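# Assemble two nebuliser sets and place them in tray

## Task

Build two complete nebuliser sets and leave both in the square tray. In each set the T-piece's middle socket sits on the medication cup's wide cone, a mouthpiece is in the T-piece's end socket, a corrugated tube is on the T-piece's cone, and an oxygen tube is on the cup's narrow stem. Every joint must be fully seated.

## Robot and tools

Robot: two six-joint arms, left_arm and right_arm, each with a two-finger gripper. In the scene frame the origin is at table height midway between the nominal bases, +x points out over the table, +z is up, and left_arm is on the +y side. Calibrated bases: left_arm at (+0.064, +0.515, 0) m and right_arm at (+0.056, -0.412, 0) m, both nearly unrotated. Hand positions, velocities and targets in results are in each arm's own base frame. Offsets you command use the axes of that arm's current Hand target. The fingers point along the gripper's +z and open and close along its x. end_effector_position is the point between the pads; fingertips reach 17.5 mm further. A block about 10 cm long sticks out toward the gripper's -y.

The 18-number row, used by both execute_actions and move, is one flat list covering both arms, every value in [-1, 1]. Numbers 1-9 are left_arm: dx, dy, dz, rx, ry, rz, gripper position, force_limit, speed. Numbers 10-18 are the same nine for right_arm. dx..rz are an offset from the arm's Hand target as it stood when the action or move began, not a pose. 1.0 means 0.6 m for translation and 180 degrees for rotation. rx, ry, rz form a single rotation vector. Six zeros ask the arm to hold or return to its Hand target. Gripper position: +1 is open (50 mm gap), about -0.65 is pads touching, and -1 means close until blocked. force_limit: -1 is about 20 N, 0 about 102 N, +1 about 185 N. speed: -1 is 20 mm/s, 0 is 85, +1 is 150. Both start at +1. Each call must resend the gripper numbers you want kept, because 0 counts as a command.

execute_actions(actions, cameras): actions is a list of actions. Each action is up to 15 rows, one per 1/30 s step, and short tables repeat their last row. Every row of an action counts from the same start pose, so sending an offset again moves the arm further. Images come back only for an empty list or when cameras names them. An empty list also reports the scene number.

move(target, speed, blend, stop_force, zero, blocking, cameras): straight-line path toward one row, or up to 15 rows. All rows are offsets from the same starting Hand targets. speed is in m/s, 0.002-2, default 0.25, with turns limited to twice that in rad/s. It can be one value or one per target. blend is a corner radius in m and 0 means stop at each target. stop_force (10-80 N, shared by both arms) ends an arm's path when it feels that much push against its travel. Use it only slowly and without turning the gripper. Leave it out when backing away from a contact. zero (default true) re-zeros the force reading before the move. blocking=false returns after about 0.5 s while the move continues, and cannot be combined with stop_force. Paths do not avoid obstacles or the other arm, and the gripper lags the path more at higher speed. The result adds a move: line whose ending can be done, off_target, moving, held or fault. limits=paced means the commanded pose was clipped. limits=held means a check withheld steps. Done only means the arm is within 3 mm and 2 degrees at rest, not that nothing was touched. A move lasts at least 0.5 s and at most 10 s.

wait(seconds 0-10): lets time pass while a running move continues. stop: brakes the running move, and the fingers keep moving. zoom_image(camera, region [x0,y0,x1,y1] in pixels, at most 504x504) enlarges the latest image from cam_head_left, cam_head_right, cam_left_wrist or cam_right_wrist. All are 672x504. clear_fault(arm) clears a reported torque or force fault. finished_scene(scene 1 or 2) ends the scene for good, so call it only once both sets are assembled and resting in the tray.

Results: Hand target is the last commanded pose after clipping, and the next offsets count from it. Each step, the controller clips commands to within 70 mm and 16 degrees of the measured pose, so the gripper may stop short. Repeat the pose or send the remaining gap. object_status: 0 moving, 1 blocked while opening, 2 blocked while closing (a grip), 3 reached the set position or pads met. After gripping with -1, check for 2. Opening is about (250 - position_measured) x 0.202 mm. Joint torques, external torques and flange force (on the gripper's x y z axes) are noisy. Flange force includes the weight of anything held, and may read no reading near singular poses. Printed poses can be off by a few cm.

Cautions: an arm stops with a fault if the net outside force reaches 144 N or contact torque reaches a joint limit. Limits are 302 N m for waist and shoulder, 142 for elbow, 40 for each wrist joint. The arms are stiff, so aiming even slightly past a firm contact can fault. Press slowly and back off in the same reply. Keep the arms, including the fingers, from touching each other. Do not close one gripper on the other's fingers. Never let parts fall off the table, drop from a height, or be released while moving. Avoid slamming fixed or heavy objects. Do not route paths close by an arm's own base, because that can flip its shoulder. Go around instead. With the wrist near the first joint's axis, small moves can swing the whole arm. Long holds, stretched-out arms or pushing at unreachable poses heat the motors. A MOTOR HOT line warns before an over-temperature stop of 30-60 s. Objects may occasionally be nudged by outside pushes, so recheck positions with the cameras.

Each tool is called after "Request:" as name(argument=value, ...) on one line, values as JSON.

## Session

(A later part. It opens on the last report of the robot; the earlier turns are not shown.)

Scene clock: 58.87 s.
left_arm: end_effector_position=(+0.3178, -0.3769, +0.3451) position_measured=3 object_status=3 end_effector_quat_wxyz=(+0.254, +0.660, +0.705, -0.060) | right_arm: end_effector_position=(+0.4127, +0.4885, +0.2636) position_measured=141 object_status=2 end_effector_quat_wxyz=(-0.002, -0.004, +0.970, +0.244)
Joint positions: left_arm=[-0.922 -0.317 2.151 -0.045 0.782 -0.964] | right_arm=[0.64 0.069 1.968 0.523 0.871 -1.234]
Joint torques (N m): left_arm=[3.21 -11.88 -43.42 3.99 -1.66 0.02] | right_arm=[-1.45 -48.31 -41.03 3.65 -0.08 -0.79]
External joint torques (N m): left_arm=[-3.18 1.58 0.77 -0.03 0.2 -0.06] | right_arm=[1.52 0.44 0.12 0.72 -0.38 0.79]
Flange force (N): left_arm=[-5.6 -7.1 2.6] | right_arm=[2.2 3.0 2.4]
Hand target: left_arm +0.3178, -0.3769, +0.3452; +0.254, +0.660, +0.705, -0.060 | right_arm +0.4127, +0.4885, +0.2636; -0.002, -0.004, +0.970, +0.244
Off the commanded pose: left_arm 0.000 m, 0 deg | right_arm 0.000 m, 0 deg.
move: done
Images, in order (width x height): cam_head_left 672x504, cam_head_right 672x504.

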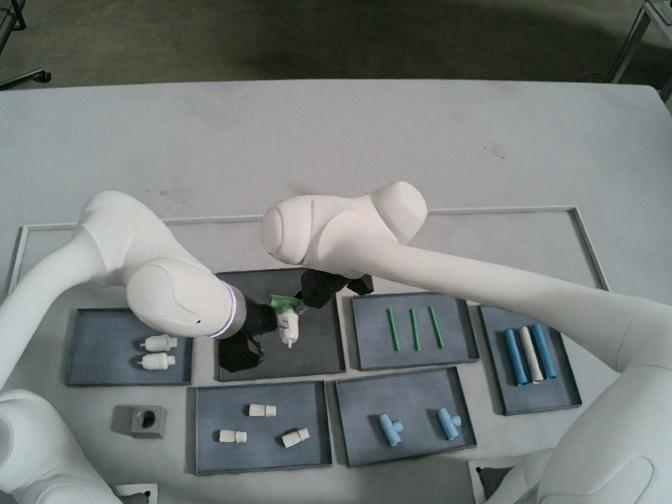

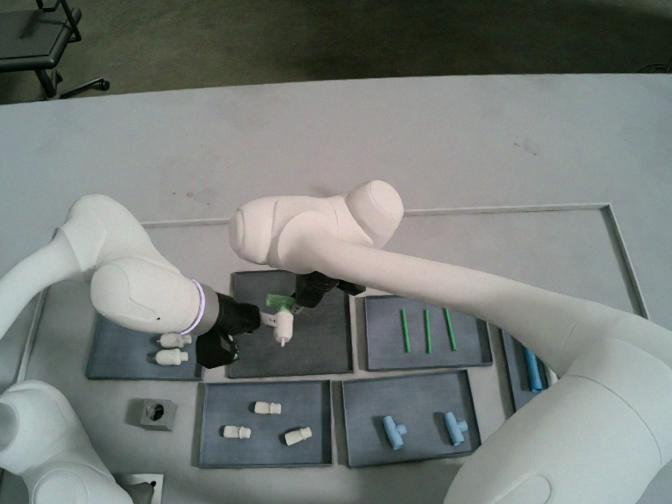

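Request:
move(target=[[0.195,0.0805,-0.0459,0.0395,-0.1010,0.4905,0.47,0.5,-0.8,0,0.0087,-0.0116,0.1,0,0,-1,0.5,-1],[0.0908,0.1228,0.1426,0.0395,-0.1010,0.4905,0.47,0.5,-0.8,0,0.0087,-0.0116,0.1,0,0,-1,0.5,-1]], speed=0.25, blend=0.03, cameras=["cam_head_left","cam_head_right","cam_right_wrist","cam_left_wrist"])

Scene clock: 66.03 s.
left_arm: end_effector_position=(+0.4123, -0.3547, +0.2659) position_measured=83 object_status=3 end_effector_quat_wxyz=(+0.284, +0.959, +0.000, +0.000) | right_arm: end_effector_position=(+0.4127, +0.4898, +0.2722) position_measured=141 object_status=2 end_effector_quat_wxyz=(-0.001, -0.004, +0.996, +0.089)
Joint positions: left_arm=[-0.52 -0.062 2.12 -0.656 0.887 1.424] | right_arm=[0.757 0.135 1.819 0.15 1.072 -0.885]
Joint torques (N m): left_arm=[3.35 -32.85 -38.31 1.8 -0.43 0.07] | right_arm=[-1.27 -55.99 -41.24 3.59 0.04 -0.77]
External joint torques (N m): left_arm=[-3.29 1.93 1.08 -0.01 0.2 -0.08] | right_arm=[1.48 -0.01 -0.02 0.75 -0.34 0.77]
Flange force (N): left_arm=[-2.2 4.4 5.9] | right_arm=[2.6 2.6 0.9]
Hand target: left_arm +0.4123, -0.3548, +0.2659; +0.284, +0.959, +0.000, +0.000 | right_arm +0.4127, +0.4898, +0.2722; -0.001, -0.004, +0.996, +0.089
Off the commanded pose: left_arm 0.000 m, 0 deg | right_arm 0.000 m, 0 deg.
move: done

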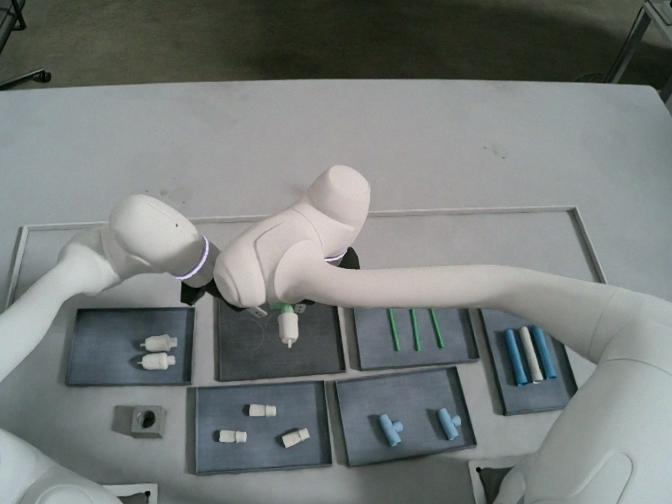

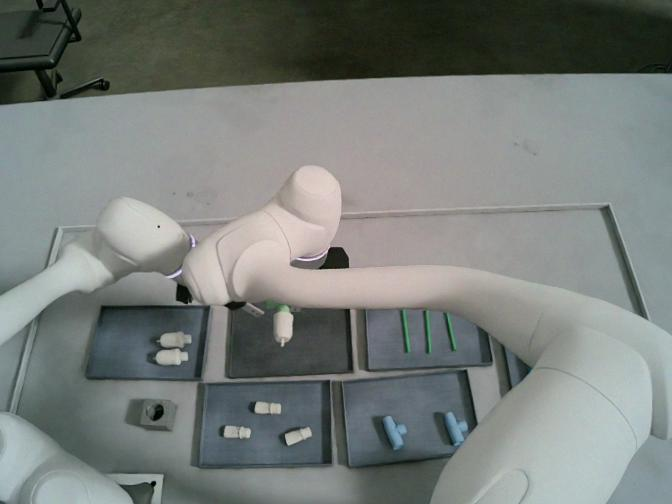

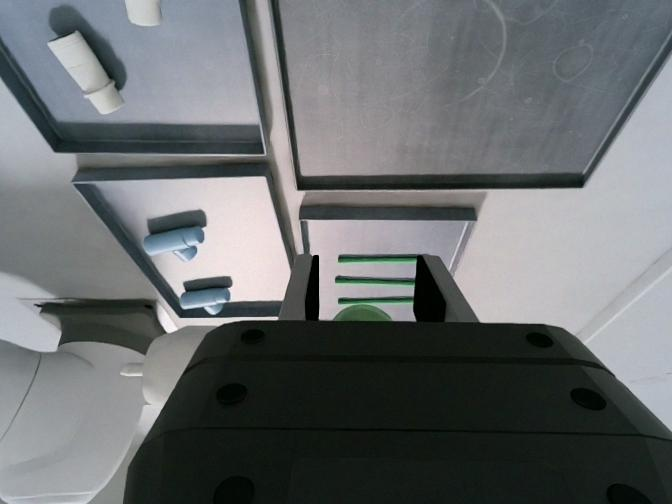

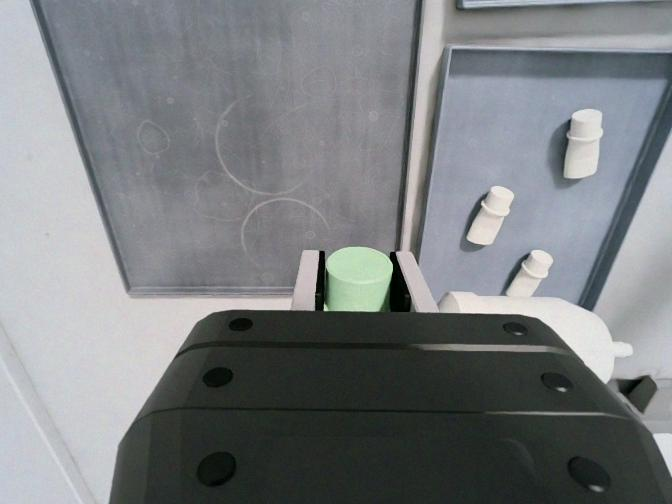

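Request:
move(target=[0,0.0461,0.0299,0,0,0,0.47,0.5,-0.8,0,0,0,0,0,0,-1,0.5,-1], speed=0.02, stop_force=12)

Scene clock: 68.83 s.
left_arm: end_effector_position=(+0.4122, -0.3874, +0.2656) position_measured=83 object_status=3 end_effector_quat_wxyz=(+0.284, +0.959, +0.000, +0.000) | right_arm: end_effector_position=(+0.4127, +0.4898, +0.2722) position_measured=141 object_status=2 end_effector_quat_wxyz=(-0.001, -0.004, +0.996, +0.089)
Joint positions: left_arm=[-0.581 -0.037 2.097 -0.649 0.853 1.37] | right_arm=[0.757 0.135 1.819 0.149 1.072 -0.885]
Joint torques (N m): left_arm=[-4.15 -39.99 -49.18 -3.18 -2.11 -0.37] | right_arm=[6.74 -48.6 -43.34 7.51 -3.6 -0.43]
External joint torques (N m): left_arm=[4.19 6.64 11.78 5.03 1.78 0.37] | right_arm=[-6.77 -6.53 2.25 -3.21 3.3 0.43]
Flange force (N): left_arm=[-1.3 -16.8 3.4] | right_arm=[2.0 -15.6 -10.8]
Hand target: left_arm +0.4122, -0.3874, +0.2657; +0.284, +0.959, +0.000, +0.000 | right_arm +0.4127, +0.4898, +0.2722; -0.001, -0.004, +0.996, +0.089
Off the commanded pose: left_arm 0.000 m, 0 deg | right_arm 0.000 m, 0 deg.
move: contact (left_arm)

Request:
move(target=[[0,-0.0023,-0.0015,0,0,0,0.47,0.5,-0.8,0,0,0,0,0,0,-1,0.5,-1],[0,-0.0023,-0.0015,0,0,0,-1,0.5,-0.8,0,0,0,0,0,0,-1,0.5,-1]], speed=0.02)

Scene clock: 70.73 s.
left_arm: end_effector_position=(+0.4121, -0.3857, +0.2656) position_measured=133 object_status=2 end_effector_quat_wxyz=(+0.284, +0.959, +0.000, +0.000) | right_arm: end_effector_position=(+0.4128, +0.4898, +0.2722) position_measured=141 object_status=2 end_effector_quat_wxyz=(-0.001, -0.004, +0.996, +0.089)
Joint positions: left_arm=[-0.578 -0.038 2.098 -0.649 0.855 1.373] | right_arm=[0.757 0.135 1.819 0.149 1.072 -0.885]
Joint torques (N m): left_arm=[5.1 -35.23 -44.23 1.09 -3.91 -0.18] | right_arm=[5.93 -55.85 -39.43 6.34 1.29 -1.01]
External joint torques (N m): left_arm=[-5.03 2.21 7.06 0.75 3.6 0.18] | right_arm=[-5.92 0.9 -1.7 -2.02 -1.6 1.01]
Flange force (N): left_arm=[-10.3 -0.7 4.2] | right_arm=[-7.8 -2.5 0.3]
Hand target: left_arm +0.4122, -0.3857, +0.2657; +0.284, +0.959, +0.000, +0.000 | right_arm +0.4127, +0.4898, +0.2722; -0.001, -0.004, +0.996, +0.089
Off the commanded pose: left_arm 0.000 m, 0 deg | right_arm 0.000 m, 0 deg.
move: done

Request:
move(target=[[0,0,0,0,0,0,-1,0.5,-0.8,0,0,0,0,0,0,0.45,0.5,-1],[0,0,0,0,0,0,-1,0.5,-0.8,0,0,-0.1,0,0,0,0.45,0.5,-1],[0,0,0,0,0,0,-1,0.5,-0.8,-0.1087,-0.4455,0.1097,0.0437,0.0436,-0.4987,0.45,0.5,-1],[0,0,0,0,0,0,-1,0.5,-0.8,-0.1087,-0.4632,0.2080,0.0437,0.0436,-0.4987,0.45,0.5,-1]], speed=[0.1,0.1,0.3,0.2], blend=[0,0.02,0.02,0], cameras=["cam_left_wrist","cam_right_wrist"])

Scene clock: 77.03 s.
left_arm: end_effector_position=(+0.4122, -0.3857, +0.2657) position_measured=133 object_status=2 end_effector_quat_wxyz=(+0.284, +0.959, +0.000, +0.000) | right_arm: end_effector_position=(+0.4797, +0.2389, +0.1001) position_measured=85 object_status=3 end_effector_quat_wxyz=(-0.001, +0.710, -0.704, -0.002)
Joint positions: left_arm=[-0.578 -0.038 2.098 -0.649 0.855 1.373] | right_arm=[0.396 0.189 2.107 0.005 0.846 -2.757]
Joint torques (N m): left_arm=[3.41 -36.27 -38.3 1.85 -0.48 0.07] | right_arm=[-1.28 -53.13 -32.8 2.44 0.27 -0.76]
External joint torques (N m): left_arm=[-3.38 2.73 0.97 -0.01 0.17 -0.07] | right_arm=[1.37 0.63 0.13 0.8 -0.35 0.76]
Flange force (N): left_arm=[-1.3 4.5 6.7] | right_arm=[-3.9 1.0 1.6]
Hand target: left_arm +0.4122, -0.3857, +0.2657; +0.284, +0.959, +0.000, +0.000 | right_arm +0.4797, +0.2389, +0.1001; -0.001, +0.710, -0.704, -0.002
Off the commanded pose: left_arm 0.000 m, 0 deg | right_arm 0.000 m, 0 deg.
move: done
Images, in order (width x height): cam_left_wrist 672x504, cam_right_wrist 672x504.

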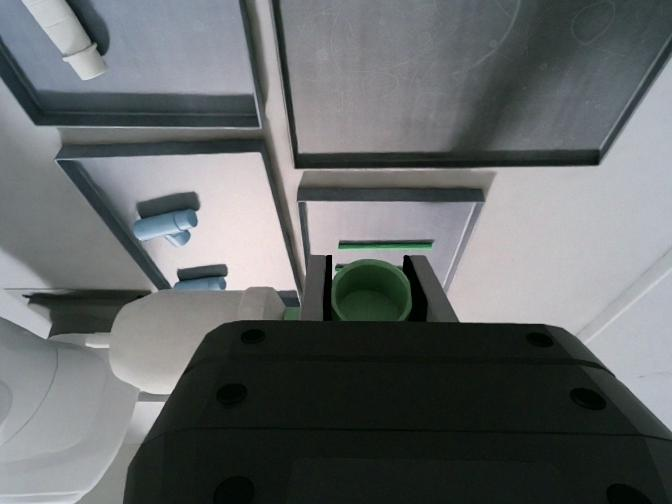

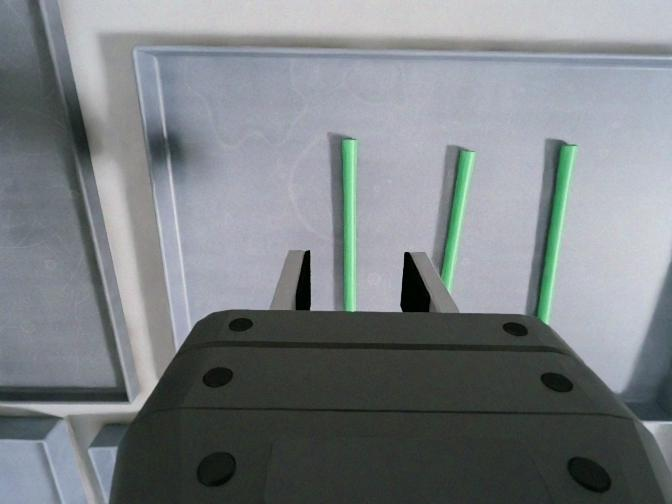

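Request:
move(target=[[0,0,0,0,0,0,-1,0.5,-0.8,-0.0015,-0.0028,0.105,0,0,0,-0.1,0.5,-1],[0,0,0,0,0,0,-1,0.5,-0.8,-0.0015,-0.0028,0.1298,0,0,0,-0.1,0.5,-1],[0,0,0,0,0,0,-1,0.5,-0.8,-0.0015,-0.0028,0.1298,0,0,0,-1,0.5,-1]], speed=[0.2,0.05,0.05], blend=[0.005,0,0])

Scene clock: 80.50 s.
left_arm: end_effector_position=(+0.4122, -0.3857, +0.2657) position_measured=133 object_status=2 end_effector_quat_wxyz=(+0.284, +0.959, +0.000, +0.000) | right_arm: end_effector_position=(+0.4812, +0.2401, +0.0222) position_measured=233 object_status=2 end_effector_quat_wxyz=(-0.001, +0.710, -0.704, -0.002)
Joint positions: left_arm=[-0.578 -0.038 2.098 -0.649 0.855 1.373] | right_arm=[0.397 0.299 2.157 0.006 0.687 -2.758]
Joint torques (N m): left_arm=[3.41 -36.4 -38.47 1.86 -0.48 0.06] | right_arm=[-1.53 -59.1 -27.72 1.92 0.22 -0.73]
External joint torques (N m): left_arm=[-3.32 2.97 1.12 -0.02 0.16 -0.07] | right_arm=[1.58 0.73 0.07 0.82 -0.29 0.73]
Flange force (N): left_arm=[-1.1 4.2 7.0] | right_arm=[-4.2 1.1 1.7]
Hand target: left_arm +0.4122, -0.3857, +0.2657; +0.284, +0.959, +0.000, +0.000 | right_arm +0.4812, +0.2401, +0.0222; -0.001, +0.710, -0.704, -0.002
Off the commanded pose: left_arm 0.000 m, 0 deg | right_arm 0.000 m, 0 deg.
move: done

Request:
move(target=[0,0,0,0,0,0,-1,0.5,-0.8,0,0,-0.05,0,0,0,-1,0.5,-1], speed=0.08, cameras=["cam_right_wrist"])

Request:
zoom_image(camera="cam_right_wrist", region=[270, 130, 450, 320])

Scene clock: 81.93 s.
left_arm: end_effector_position=(+0.4122, -0.3857, +0.2657) position_measured=133 object_status=2 end_effector_quat_wxyz=(+0.284, +0.959, +0.000, +0.000) | right_arm: end_effector_position=(+0.4812, +0.2400, +0.0522) position_measured=233 object_status=2 end_effector_quat_wxyz=(-0.001, +0.710, -0.704, -0.002)
Joint positions: left_arm=[-0.578 -0.038 2.098 -0.649 0.855 1.373] | right_arm=[0.396 0.255 2.138 0.005 0.748 -2.757]
Joint torques (N m): left_arm=[3.28 -36.39 -38.33 1.84 -0.5 0.07] | right_arm=[-1.34 -56.88 -29.47 2.15 0.25 -0.75]
External joint torques (N m): left_arm=[-3.3 3.44 1.11 0 0.19 -0.07] | right_arm=[1.53 0.53 -0.34 0.8 -0.33 0.75]
Flange force (N): left_arm=[-0.4 4.3 7.5] | right_arm=[-4.4 0.6 1.2]
Hand target: left_arm +0.4122, -0.3857, +0.2657; +0.284, +0.959, +0.000, +0.000 | right_arm +0.4812, +0.2400, +0.0522; -0.001, +0.710, -0.704, -0.002
Off the commanded pose: left_arm 0.000 m, 0 deg | right_arm 0.000 m, 0 deg.
move: done
Images, in order (width x height): cam_right_wrist 672x504.

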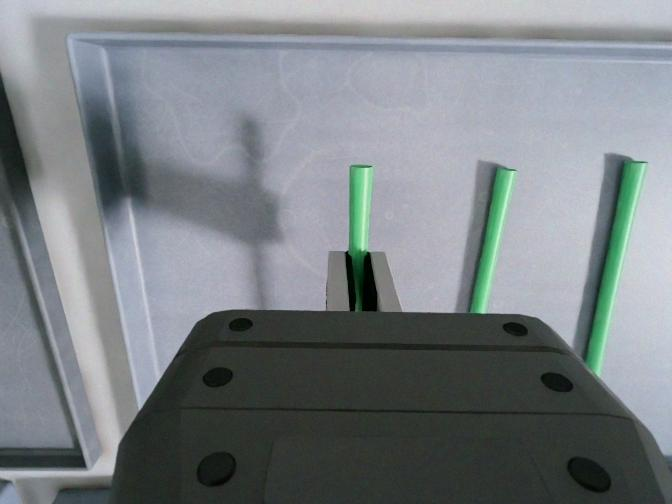

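Scaled by 2.653 from the camera's 672x504 image, which has a finer 960x720 frame.

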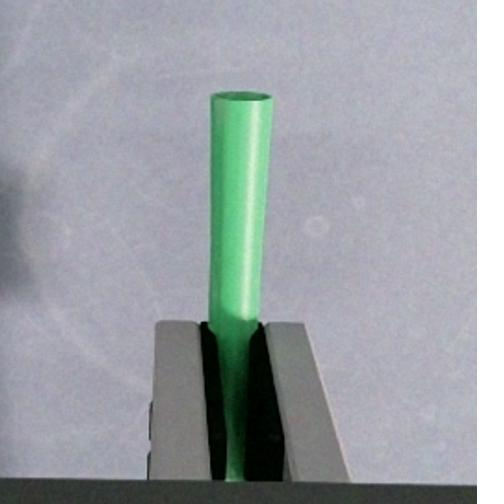

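Request:
move(target=[[0,0,0,0,0,0,-1,0.5,-0.8,0,0,-0.2,0,0,0,-1,0.5,-1],[0,0,0,0,0,0,-1,0.5,-0.8,-0.21,0.415,-0.3813,0,0,0,-1,0.5,-1],[0,0,0,0,0,0,-1,0.5,-0.8,-0.4615,0.39,-0.3813,0,0,0,-1,0.5,-1]], speed=[0.2,0.3,0.15], blend=[0.03,0.03,0], cameras=["cam_left_wrist","cam_right_wrist","cam_head_left","cam_head_right"])

Scene clock: 87.20 s.
left_arm: end_effector_position=(+0.4122, -0.3857, +0.2657) position_measured=133 object_status=2 end_effector_quat_wxyz=(+0.284, +0.959, +0.000, +0.000) | right_arm: end_effector_position=(+0.2453, +0.5142, +0.2823) position_measured=233 object_status=2 end_effector_quat_wxyz=(-0.001, +0.710, -0.704, -0.002)
Joint positions: left_arm=[-0.578 -0.038 2.098 -0.649 0.855 1.373] | right_arm=[1.063 0.073 1.86 0.003 1.207 -2.088]
Joint torques (N m): left_arm=[3.33 -36.37 -38.36 1.84 -0.49 0.06] | right_arm=[-1.33 -48.72 -40.99 3.28 0.23 -0.74]
External joint torques (N m): left_arm=[-3.13 2.35 0.89 0.01 0.17 -0.06] | right_arm=[1.41 -0.05 0.05 0.74 -0.29 0.74]
Flange force (N): left_arm=[-1.4 4.2 5.9] | right_arm=[-1.7 3.4 0.6]
Hand target: left_arm +0.4122, -0.3857, +0.2657; +0.284, +0.959, +0.000, +0.000 | right_arm +0.2453, +0.5142, +0.2822; -0.001, +0.710, -0.704, -0.002
Off the commanded pose: left_arm 0.000 m, 0 deg | right_arm 0.000 m, 0 deg.
move: done

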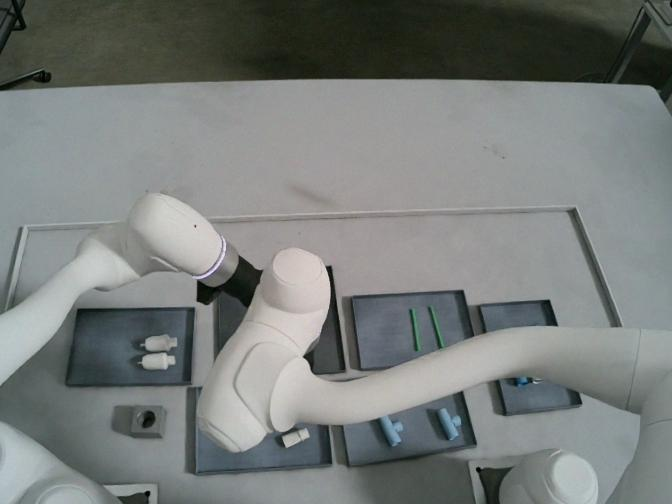

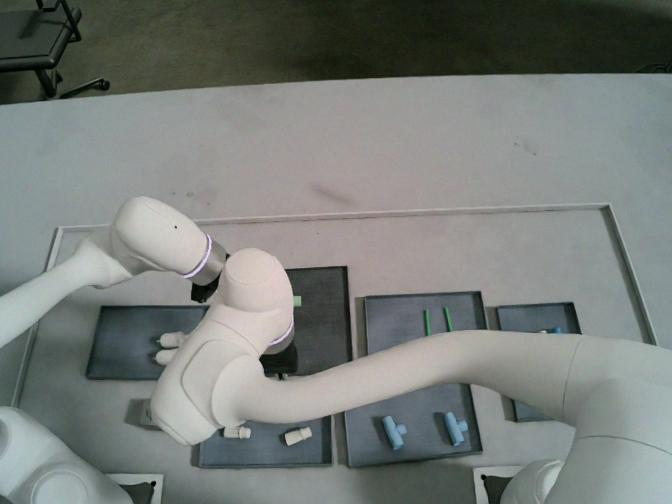

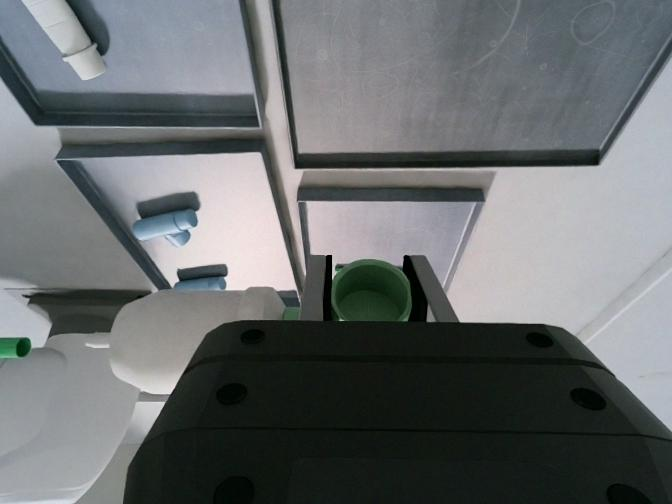

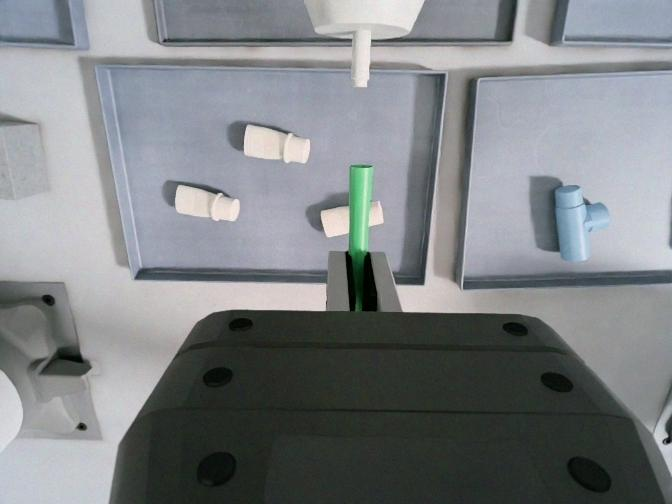

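Request:
zoom_image(camera="cam_left_wrist", region=[0, 290, 140, 390])

Request:
zoom_image(camera="cam_right_wrist", region=[300, 0, 430, 190])

Scaled by 3.600 from the camera's 672x504 image, which has a finer 960x720 frame.

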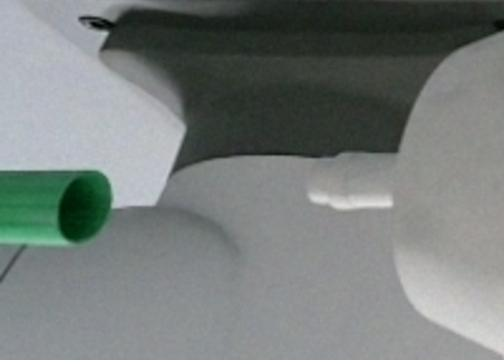

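Scaled by 2.653 from the camera's 672x504 image, which has a finer 960x720 frame.

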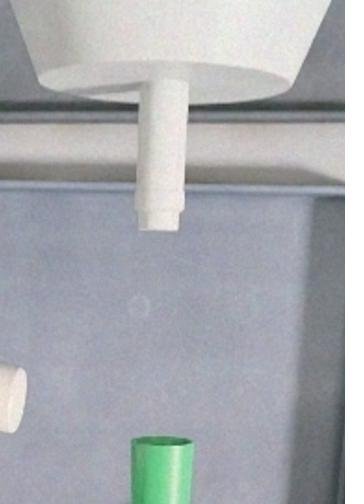

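Request:
move(target=[[0,0,0,0,0,0,-1,0.5,-0.8,-0.0013,-0.01,0.0045,0,0,0,-1,0.5,-1],[0,0,0,0,0,0,-1,0.5,-0.8,-0.0013,-0.0733,0.0045,0,0,0,-1,0.5,-1]], speed=0.012, stop_force=12, cameras=["cam_left_wrist","cam_right_wrist"])

Request:
zoom_image(camera="cam_left_wrist", region=[0, 290, 140, 390])

Request:
zoom_image(camera="cam_right_wrist", region=[300, 40, 430, 230])

Scene clock: 92.93 s.
left_arm: end_effector_position=(+0.4122, -0.3857, +0.2657) position_measured=133 object_status=2 end_effector_quat_wxyz=(+0.284, +0.959, +0.000, +0.000) | right_arm: end_effector_position=(+0.2852, +0.5153, +0.2794) position_measured=233 object_status=2 end_effector_quat_wxyz=(+0.000, +0.710, -0.704, -0.002)
Joint positions: left_arm=[-0.578 -0.038 2.098 -0.649 0.855 1.373] | right_arm=[1.005 0.105 1.83 0.004 1.205 -2.146]
Joint torques (N m): left_arm=[-3.4 -39.14 -32.71 0.8 4.65 0.29] | right_arm=[-10.04 -49.89 -44.66 -0.73 -2.61 -0.79]
External joint torques (N m): left_arm=[3.41 6.02 -4.55 1.04 -4.96 -0.29] | right_arm=[9.87 -1.75 3.99 4.71 2.56 0.79]
Flange force (N): left_arm=[15.6 3.0 9.6] | right_arm=[-1.8 19.8 -0.7]
Hand target: left_arm +0.4122, -0.3857, +0.2657; +0.284, +0.959, +0.000, +0.000 | right_arm +0.2852, +0.5153, +0.2794; +0.000, +0.710, -0.704, -0.002 (not the last commanded pose)
Off the commanded pose: left_arm 0.000 m, 0 deg | right_arm 0.004 m, 0 deg.
move: contact (right_arm); path passed 1 of 2 targets
Images, in order (width x height): cam_left_wrist 672x504, cam_right_wrist 672x504.

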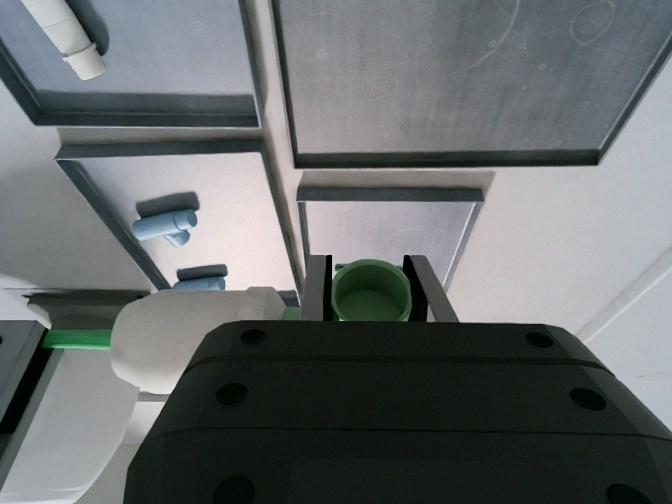

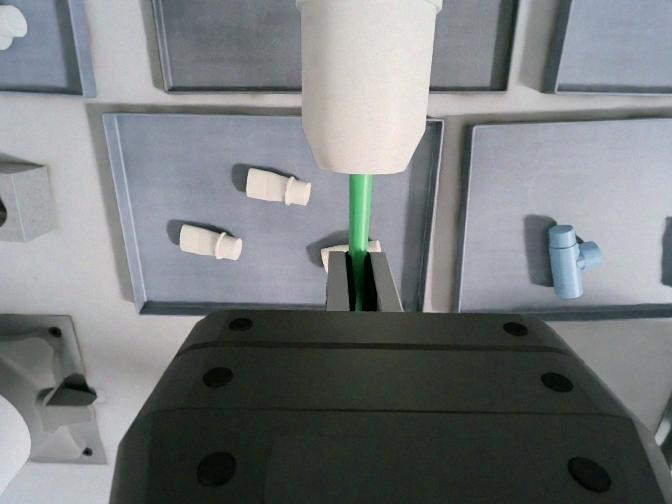

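Scaled by 3.600 from the camera's 672x504 image, which has a finer 960x720 frame.

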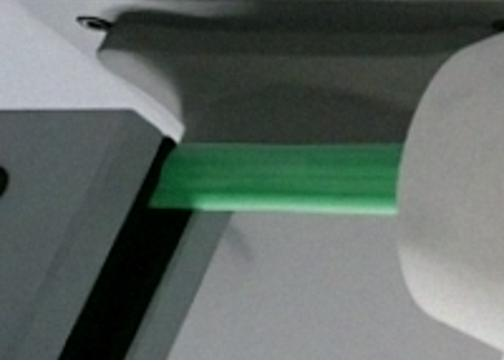

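Scaled by 2.653 from the camera's 672x504 image, which has a finer 960x720 frame.

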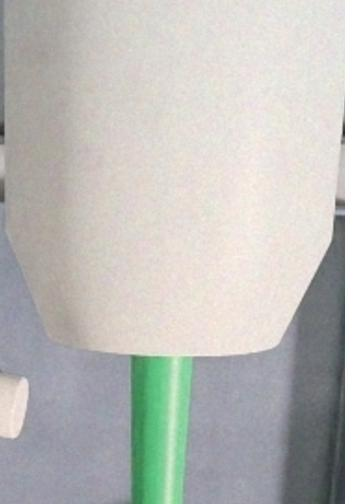

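Request:
move(target=[0,0,0,0,0,0,-1,0.5,-0.8,0,-0.01,0,0,0,0,-1,0.5,-1], speed=0.01, stop_force=36, zero=false, cameras=["cam_left_wrist","cam_right_wrist"])

Request:
zoom_image(camera="cam_left_wrist", region=[0, 290, 140, 390])

Scene clock: 94.03 s.
left_arm: end_effector_position=(+0.4122, -0.3857, +0.2657) position_measured=133 object_status=2 end_effector_quat_wxyz=(+0.284, +0.959, +0.000, +0.000) | right_arm: end_effector_position=(+0.2866, +0.5153, +0.2794) position_measured=233 object_status=2 end_effector_quat_wxyz=(+0.000, +0.710, -0.704, -0.002)
Joint positions: left_arm=[-0.578 -0.038 2.098 -0.649 0.855 1.373] | right_arm=[1.003 0.106 1.829 0.004 1.205 -2.148]
Joint torques (N m): left_arm=[-16.54 -41.93 -21.55 -1.02 13.37 0.61] | right_arm=[-24.16 -47.68 -54.73 -7.48 -8.7 -0.96]
External joint torques (N m): left_arm=[16.55 8.75 -15.8 2.86 -13.69 -0.61] | right_arm=[23.97 -4.36 13.86 11.5 8.64 0.96]
Flange force (N): left_arm=[44.6 -0.1 8.6] | right_arm=[2.5 50.1 -1.1]
Hand target: left_arm +0.4122, -0.3857, +0.2657; +0.284, +0.959, +0.000, +0.000 | right_arm +0.2866, +0.5153, +0.2794; +0.000, +0.710, -0.704, -0.002 (not the last commanded pose)
Off the commanded pose: left_arm 0.000 m, 0 deg | right_arm 0.005 m, 0 deg.
move: contact (right_arm)
Images, in order (width x height): cam_left_wrist 672x504, cam_right_wrist 672x504.

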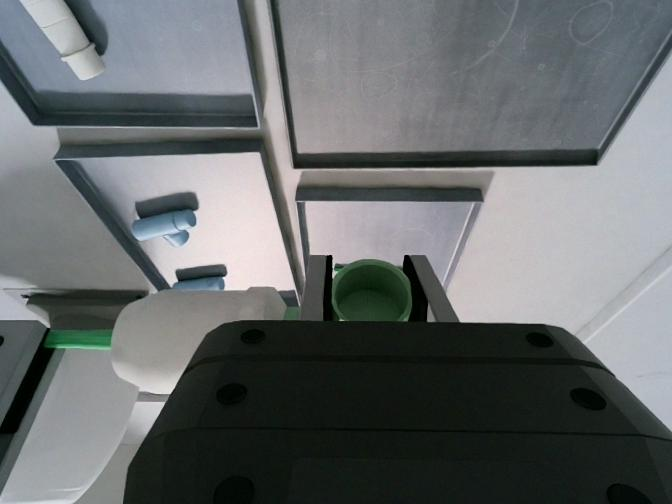

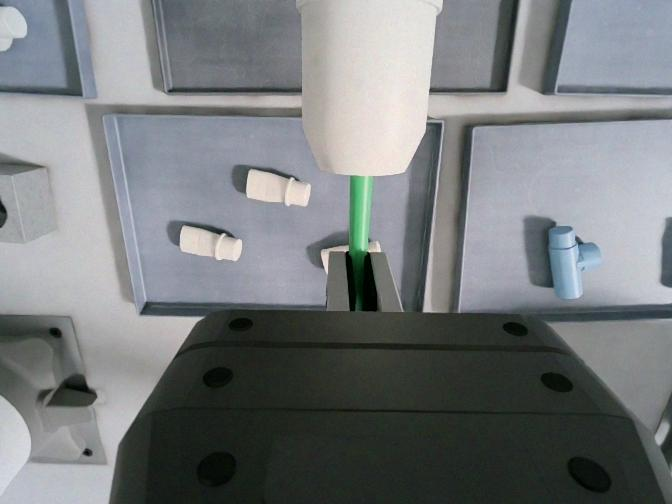

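Scaled by 3.600 from the camera's 672x504 image, which has a finer 960x720 frame.

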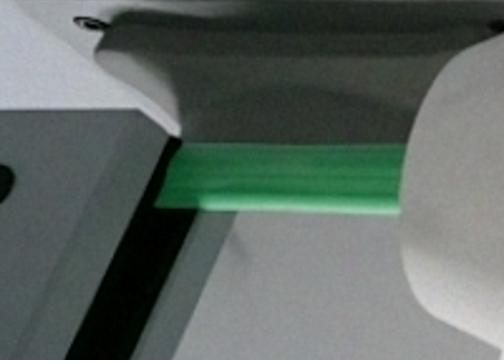

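Request:
move(target=[[0,0,0,0,0,0,-1,0.5,-0.8,0,0.002,0,0,0,0,-1,0.5,-1],[0,0,0,0,0,0,-1,0.5,-0.8,0,0.002,0,0,0,0,-0.3,0.5,-1],[0,0,0,0,0,0,-1,0.5,-0.8,0,0.002,-0.1,0,0,0,-0.3,0.5,-1],[0,0,0,0,0,0,-1,0.5,-0.8,0.4432,-0.1187,-0.0343,-0.0944,0,0.0061,-0.3,0.5,-1],[0,0,0,0,0,0,-1,0.5,-0.8,0.9583,-0.0460,0.2657,-0.0944,0,0.0061,0.4,0.5,-1]], speed=[0.02,0.05,0.1,0.3,0.3], blend=[0,0,0.02,0.05,0], cameras=["cam_left_wrist","cam_right_wrist"])

Scene clock: 101.03 s.
left_arm: end_effector_position=(+0.4122, -0.3857, +0.2657) position_measured=133 object_status=2 end_effector_quat_wxyz=(+0.284, +0.959, +0.000, +0.000) | right_arm: end_effector_position=(+0.3187, -0.0589, +0.1181) position_measured=92 object_status=3 end_effector_quat_wxyz=(+0.105, +0.696, -0.703, -0.106)
Joint positions: left_arm=[-0.578 -0.038 2.098 -0.649 0.855 1.373] | right_arm=[-0.232 -0.009 2.32 -0.071 1.124 -3.323]
Joint torques (N m): left_arm=[3.45 -36.51 -38.39 1.85 -0.48 0.04] | right_arm=[-1.25 -29.69 -31.14 2.33 1.11 -0.76]
External joint torques (N m): left_arm=[-3.39 2.99 1.1 -0.01 0.18 -0.05] | right_arm=[1.21 -0.25 0.12 0.72 -0.3 0.76]
Flange force (N): left_arm=[-1.1 4.3 7.1] | right_arm=[-5.0 -0.6 0.4]
Hand target: left_arm +0.4122, -0.3857, +0.2657; +0.284, +0.959, +0.000, +0.000 | right_arm +0.3187, -0.0589, +0.1181; +0.105, +0.696, -0.703, -0.106
Off the commanded pose: left_arm 0.000 m, 0 deg | right_arm 0.000 m, 0 deg.
move: done
Images, in order (width x height): cam_left_wrist 672x504, cam_right_wrist 672x504.

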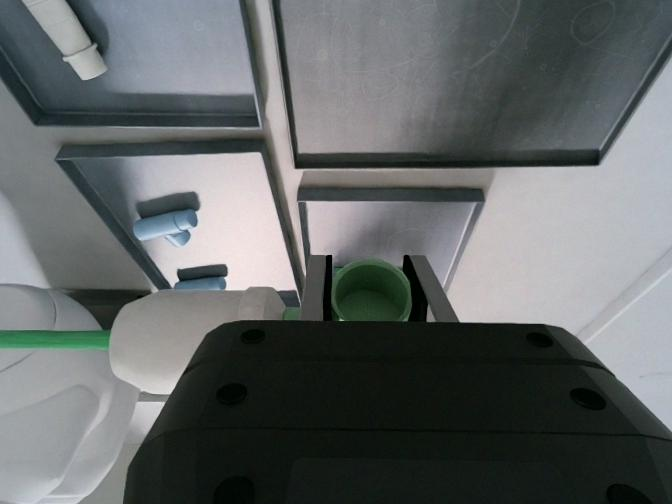

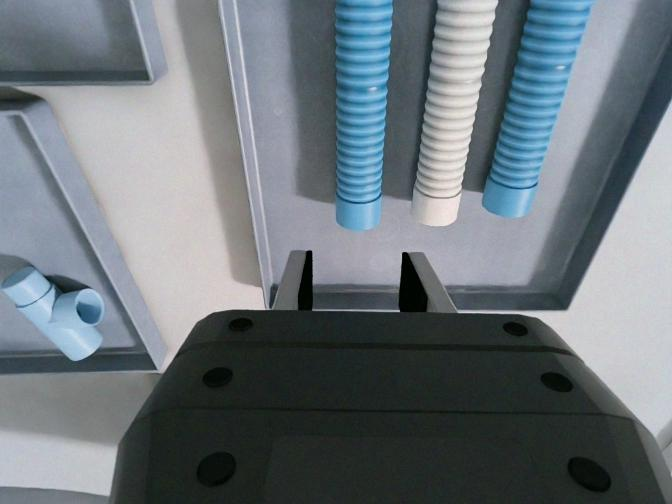

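Request:
zoom_image(camera="cam_right_wrist", region=[310, 150, 490, 260])

Scaled by 2.800 from the camera's 672x504 image, which has a finer 960x720 frame.

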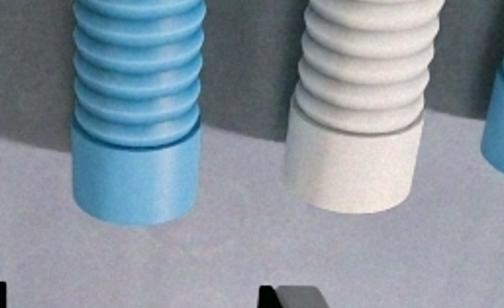

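Request:
move(target=[[0,0,0,0,0,0,-1,0.5,-0.8,0.0092,-0.0412,0.1222,0,0.0007,-0.0021,0.4,0.5,-1],[0,0,0,0,0,0,-1,0.5,-0.8,0.0092,-0.0486,0.1460,0,0.0007,-0.0021,0.4,0.5,-1],[0,0,0,0,0,0,-1,0.5,-0.8,0.0092,-0.0486,0.1460,0,0.0007,-0.0021,-1,0.5,-1]], speed=[0.2,0.05,0.05], blend=[0.005,0,0], cameras=["cam_right_wrist"])

Scene clock: 104.73 s.
left_arm: end_effector_position=(+0.4122, -0.3857, +0.2657) position_measured=133 object_status=2 end_effector_quat_wxyz=(+0.284, +0.959, +0.000, +0.000) | right_arm: end_effector_position=(+0.3208, -0.0645, +0.0258) position_measured=144 object_status=2 end_effector_quat_wxyz=(+0.105, +0.698, -0.700, -0.105)
Joint positions: left_arm=[-0.578 -0.038 2.098 -0.649 0.855 1.373] | right_arm=[-0.242 0.154 2.389 -0.089 0.891 -3.314]
Joint torques (N m): left_arm=[3.35 -36.49 -38.37 1.82 -0.48 0.04] | right_arm=[-1.98 -39.39 -23.28 1.54 1.07 -0.77]
External joint torques (N m): left_arm=[-3.31 3.48 1.2 0.01 0.17 -0.04] | right_arm=[1.98 -0.15 -0.29 0.8 -0.28 0.77]
Flange force (N): left_arm=[-0.4 4.2 7.6] | right_arm=[-6.7 -1.8 -0.2]
Hand target: left_arm +0.4122, -0.3857, +0.2657; +0.284, +0.959, +0.000, +0.000 | right_arm +0.3208, -0.0645, +0.0258; +0.105, +0.698, -0.700, -0.105
Off the commanded pose: left_arm 0.000 m, 0 deg | right_arm 0.000 m, 0 deg.
move: done
Images, in order (width x height): cam_right_wrist 672x504.

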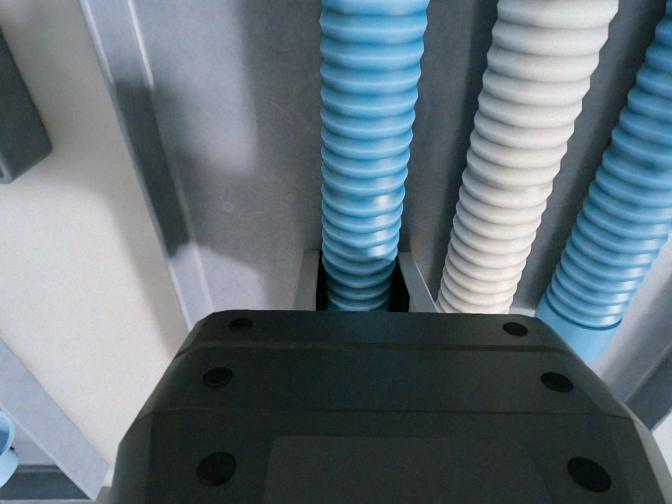

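Request:
move(target=[[0,0,0,0,0,0,-1,0.5,-0.8,0,0.0739,-0.2388,0,0,0,-1,0.5,-1],[0,0,0,0,0,0,-1,0.5,-0.8,-0.7002,-0.0230,-0.4415,0,-0.1466,0.4739,-1,0.5,-1],[0,0,0,0,0,0,-1,0.5,-0.8,-0.8127,-0.0217,-0.4412,0,-0.1466,0.4739,-1,0.5,-1]], speed=[0.2,0.3,0.12], blend=[0.03,0.02,0], cameras=["cam_head_left","cam_head_right","cam_left_wrist"])

Request:
zoom_image(camera="cam_head_left", region=[265, 285, 335, 325])

Request:
zoom_image(camera="cam_head_right", region=[265, 285, 335, 325])

Scene clock: 110.17 s.
left_arm: end_effector_position=(+0.4122, -0.3857, +0.2657) position_measured=133 object_status=2 end_effector_quat_wxyz=(+0.284, +0.959, +0.000, +0.000) | right_arm: end_effector_position=(+0.4128, +0.4228, +0.2751) position_measured=144 object_status=2 end_effector_quat_wxyz=(+0.000, -0.004, +0.989, +0.150)
Joint positions: left_arm=[-0.578 -0.038 2.098 -0.649 0.855 1.373] | right_arm=[0.619 0.029 1.946 0.289 1.009 -1.096]
Joint torques (N m): left_arm=[3.41 -36.35 -38.46 1.83 -0.47 0.07] | right_arm=[-1.71 -44.41 -41.27 3.69 0 -0.75]
External joint torques (N m): left_arm=[-3.36 2.77 1.09 0.01 0.15 -0.07] | right_arm=[1.58 0.72 0.12 0.77 -0.4 0.75]
Flange force (N): left_arm=[-1.4 4.3 6.8] | right_arm=[1.8 3.7 2.3]
Hand target: left_arm +0.4122, -0.3857, +0.2657; +0.284, +0.959, +0.000, +0.000 | right_arm +0.4128, +0.4228, +0.2750; +0.000, -0.004, +0.989, +0.150
Off the commanded pose: left_arm 0.000 m, 0 deg | right_arm 0.000 m, 0 deg.
move: done
Images, in order (width x height): cam_head_left 672x504, cam_head_right 672x504, cam_left_wrist 672x504.

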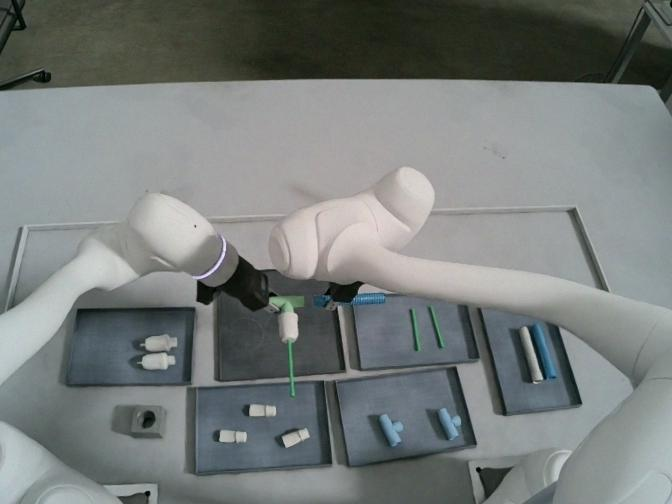

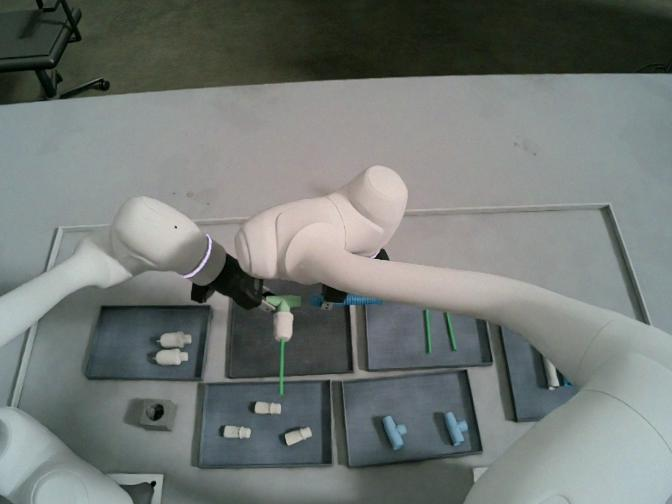

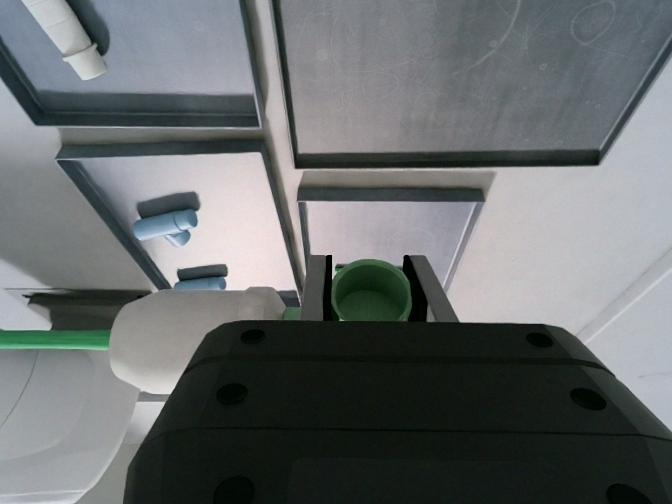

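Scaled by 7.200 from the camera's 672x504 image, which has a finer 960x720 frame.

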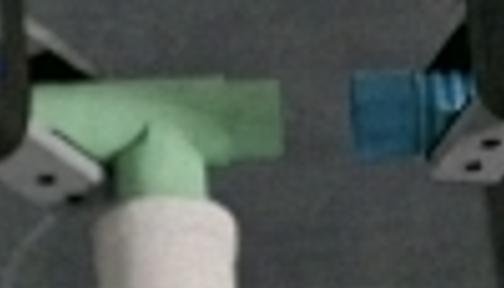

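Scaled by 7.200 from the camera's 672x504 image, which has a finer 960x720 frame.

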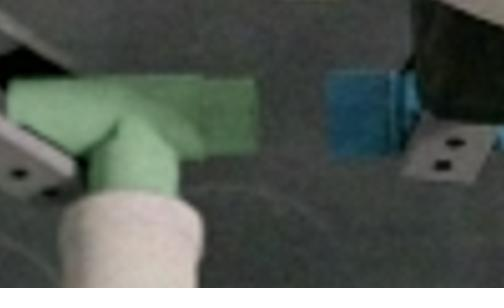

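Request:
move(target=[0,0,0,0,0,0,-1,0.5,-0.8,0,0.0637,0.0198,0,0,0,-1,0.5,-1], speed=0.014, stop_force=16)

Scene clock: 113.73 s.
left_arm: end_effector_position=(+0.4122, -0.3857, +0.2657) position_measured=133 object_status=2 end_effector_quat_wxyz=(+0.284, +0.959, +0.000, +0.000) | right_arm: end_effector_position=(+0.4125, +0.4582, +0.2749) position_measured=144 object_status=2 end_effector_quat_wxyz=(+0.000, -0.004, +0.989, +0.149)
Joint positions: left_arm=[-0.578 -0.038 2.098 -0.649 0.855 1.373] | right_arm=[0.672 0.065 1.907 0.28 0.998 -1.04]
Joint torques (N m): left_arm=[0.38 -31.17 -47.9 -1.13 -5.68 -0.36] | right_arm=[14.71 -50.63 -45.32 10.33 0.16 -1.38]
External joint torques (N m): left_arm=[-0.39 -1.77 10.68 2.97 5.37 0.36] | right_arm=[-14.91 3.17 4.25 -5.9 -0.59 1.38]
Flange force (N): left_arm=[-14.9 -11.6 -7.9] | right_arm=[-12.0 -19.6 -0.2]
Hand target: left_arm +0.4122, -0.3857, +0.2657; +0.284, +0.959, +0.000, +0.000 | right_arm +0.4125, +0.4582, +0.2749; +0.000, -0.004, +0.989, +0.149 (not the last commanded pose)
Off the commanded pose: left_arm 0.000 m, 0 deg | right_arm 0.005 m, 0 deg.
move: contact (right_arm)

Request:
move(target=[0,0,0,0,0,0,-1,0.5,-0.8,0,0.0127,0.004,0,0,0,-1,0.5,-1], speed=0.008, stop_force=70, zero=false, cameras=["cam_head_left","cam_head_right"])

Request:
zoom_image(camera="cam_head_left", region=[265, 285, 321, 327])

Request:
zoom_image(camera="cam_head_right", region=[263, 285, 319, 327])

Scene clock: 116.30 s.
left_arm: end_effector_position=(+0.4122, -0.3857, +0.2656) position_measured=133 object_status=2 end_effector_quat_wxyz=(+0.284, +0.959, +0.000, +0.000) | right_arm: end_effector_position=(+0.4124, +0.4621, +0.2748) position_measured=144 object_status=2 end_effector_quat_wxyz=(+0.000, -0.005, +0.989, +0.149)
Joint positions: left_arm=[-0.578 -0.038 2.098 -0.649 0.855 1.373] | right_arm=[0.677 0.07 1.903 0.278 0.997 -1.034]
Joint torques (N m): left_arm=[-21.04 -27.78 -63.03 -10.57 -8.43 -0.2] | right_arm=[37.77 -46.76 -62.6 21.79 -7.79 -1.66]
External joint torques (N m): left_arm=[21.16 -5.84 25.72 12.42 8.12 0.2] | right_arm=[-37.98 -1.49 21.37 -17.34 7.34 1.66]
Flange force (N): left_arm=[-17.0 -55.9 -37.5] | right_arm=[-11.0 -72.3 -17.1]
Hand target: left_arm +0.4122, -0.3857, +0.2657; +0.284, +0.959, +0.000, +0.000 | right_arm +0.4124, +0.4621, +0.2748; +0.000, -0.004, +0.989, +0.149 (not the last commanded pose)
Off the commanded pose: left_arm 0.000 m, 0 deg | right_arm 0.004 m, 0 deg.
move: contact (right_arm)
Images, in order (width x height): cam_head_left 672x504, cam_head_right 672x504.

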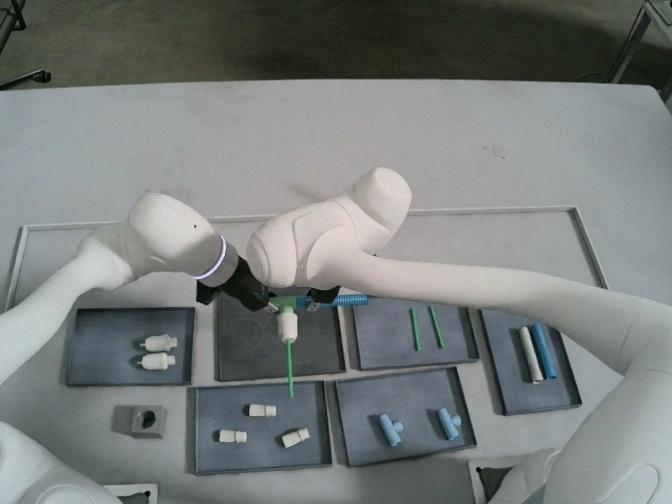

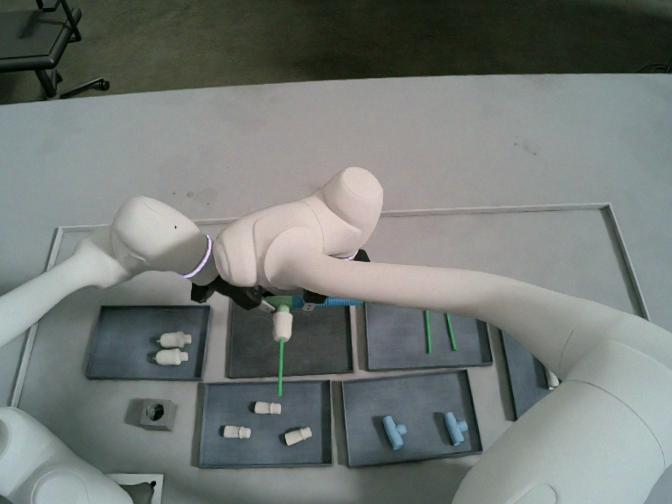

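Scaled by 9.000 from the camera's 672x504 image, which has a finer 960x720 frame.

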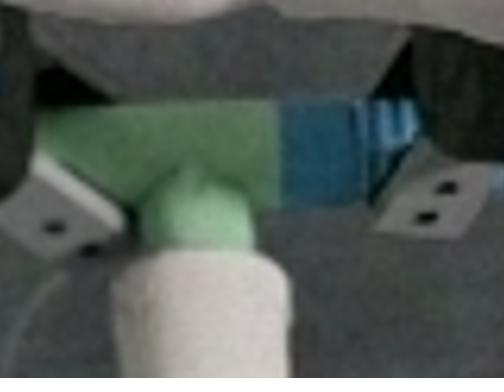

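Scaled by 9.000 from the camera's 672x504 image, which has a finer 960x720 frame.

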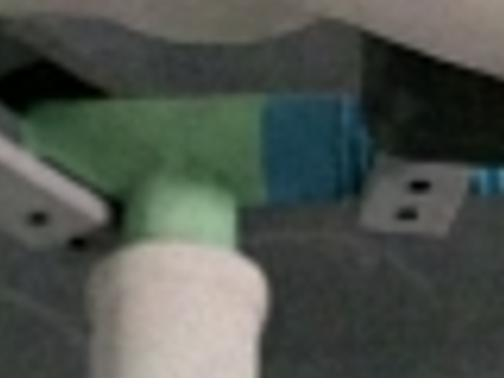

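Request:
move(target=[[0,0,0,0,0,0,-1,0.5,-0.8,-0.0017,0.0008,0.0003,0,0.0292,0.009,-1,0.5,-1],[0,0,0,0,0,0,-1,0.5,-0.8,0.0017,0.0008,0.0003,0,-0.0292,-0.009,-1,0.5,-1],[0,0,0,0,0,0,-1,0.5,-0.8,0,0.0008,0.0003,0,0,0,-1,0.5,-1]], speed=0.07, blend=0.002)

Scene clock: 119.87 s.
left_arm: end_effector_position=(+0.4122, -0.3857, +0.2657) position_measured=133 object_status=2 end_effector_quat_wxyz=(+0.284, +0.959, +0.000, +0.000) | right_arm: end_effector_position=(+0.4124, +0.4626, +0.2748) position_measured=144 object_status=2 end_effector_quat_wxyz=(+0.000, -0.004, +0.989, +0.149)
Joint positions: left_arm=[-0.578 -0.038 2.098 -0.649 0.855 1.373] | right_arm=[0.678 0.07 1.902 0.278 0.997 -1.033]
Joint torques (N m): left_arm=[-26.58 -27.06 -69.14 -12.91 -10.71 0.28] | right_arm=[46.84 -45.56 -66.35 26.11 -8.75 -1.65]
External joint torques (N m): left_arm=[26.57 -6.3 31.86 14.74 10.41 -0.28] | right_arm=[-47.09 -2.69 25.15 -21.66 8.31 1.65]
Flange force (N): left_arm=[-19.5 -68.9 -46.2] | right_arm=[-14.5 -89.1 -21.7]
Hand target: left_arm +0.4122, -0.3857, +0.2657; +0.284, +0.959, +0.000, +0.000 | right_arm +0.4124, +0.4626, +0.2748; +0.000, -0.004, +0.989, +0.149
Off the commanded pose: left_arm 0.000 m, 0 deg | right_arm 0.000 m, 0 deg.
move: done


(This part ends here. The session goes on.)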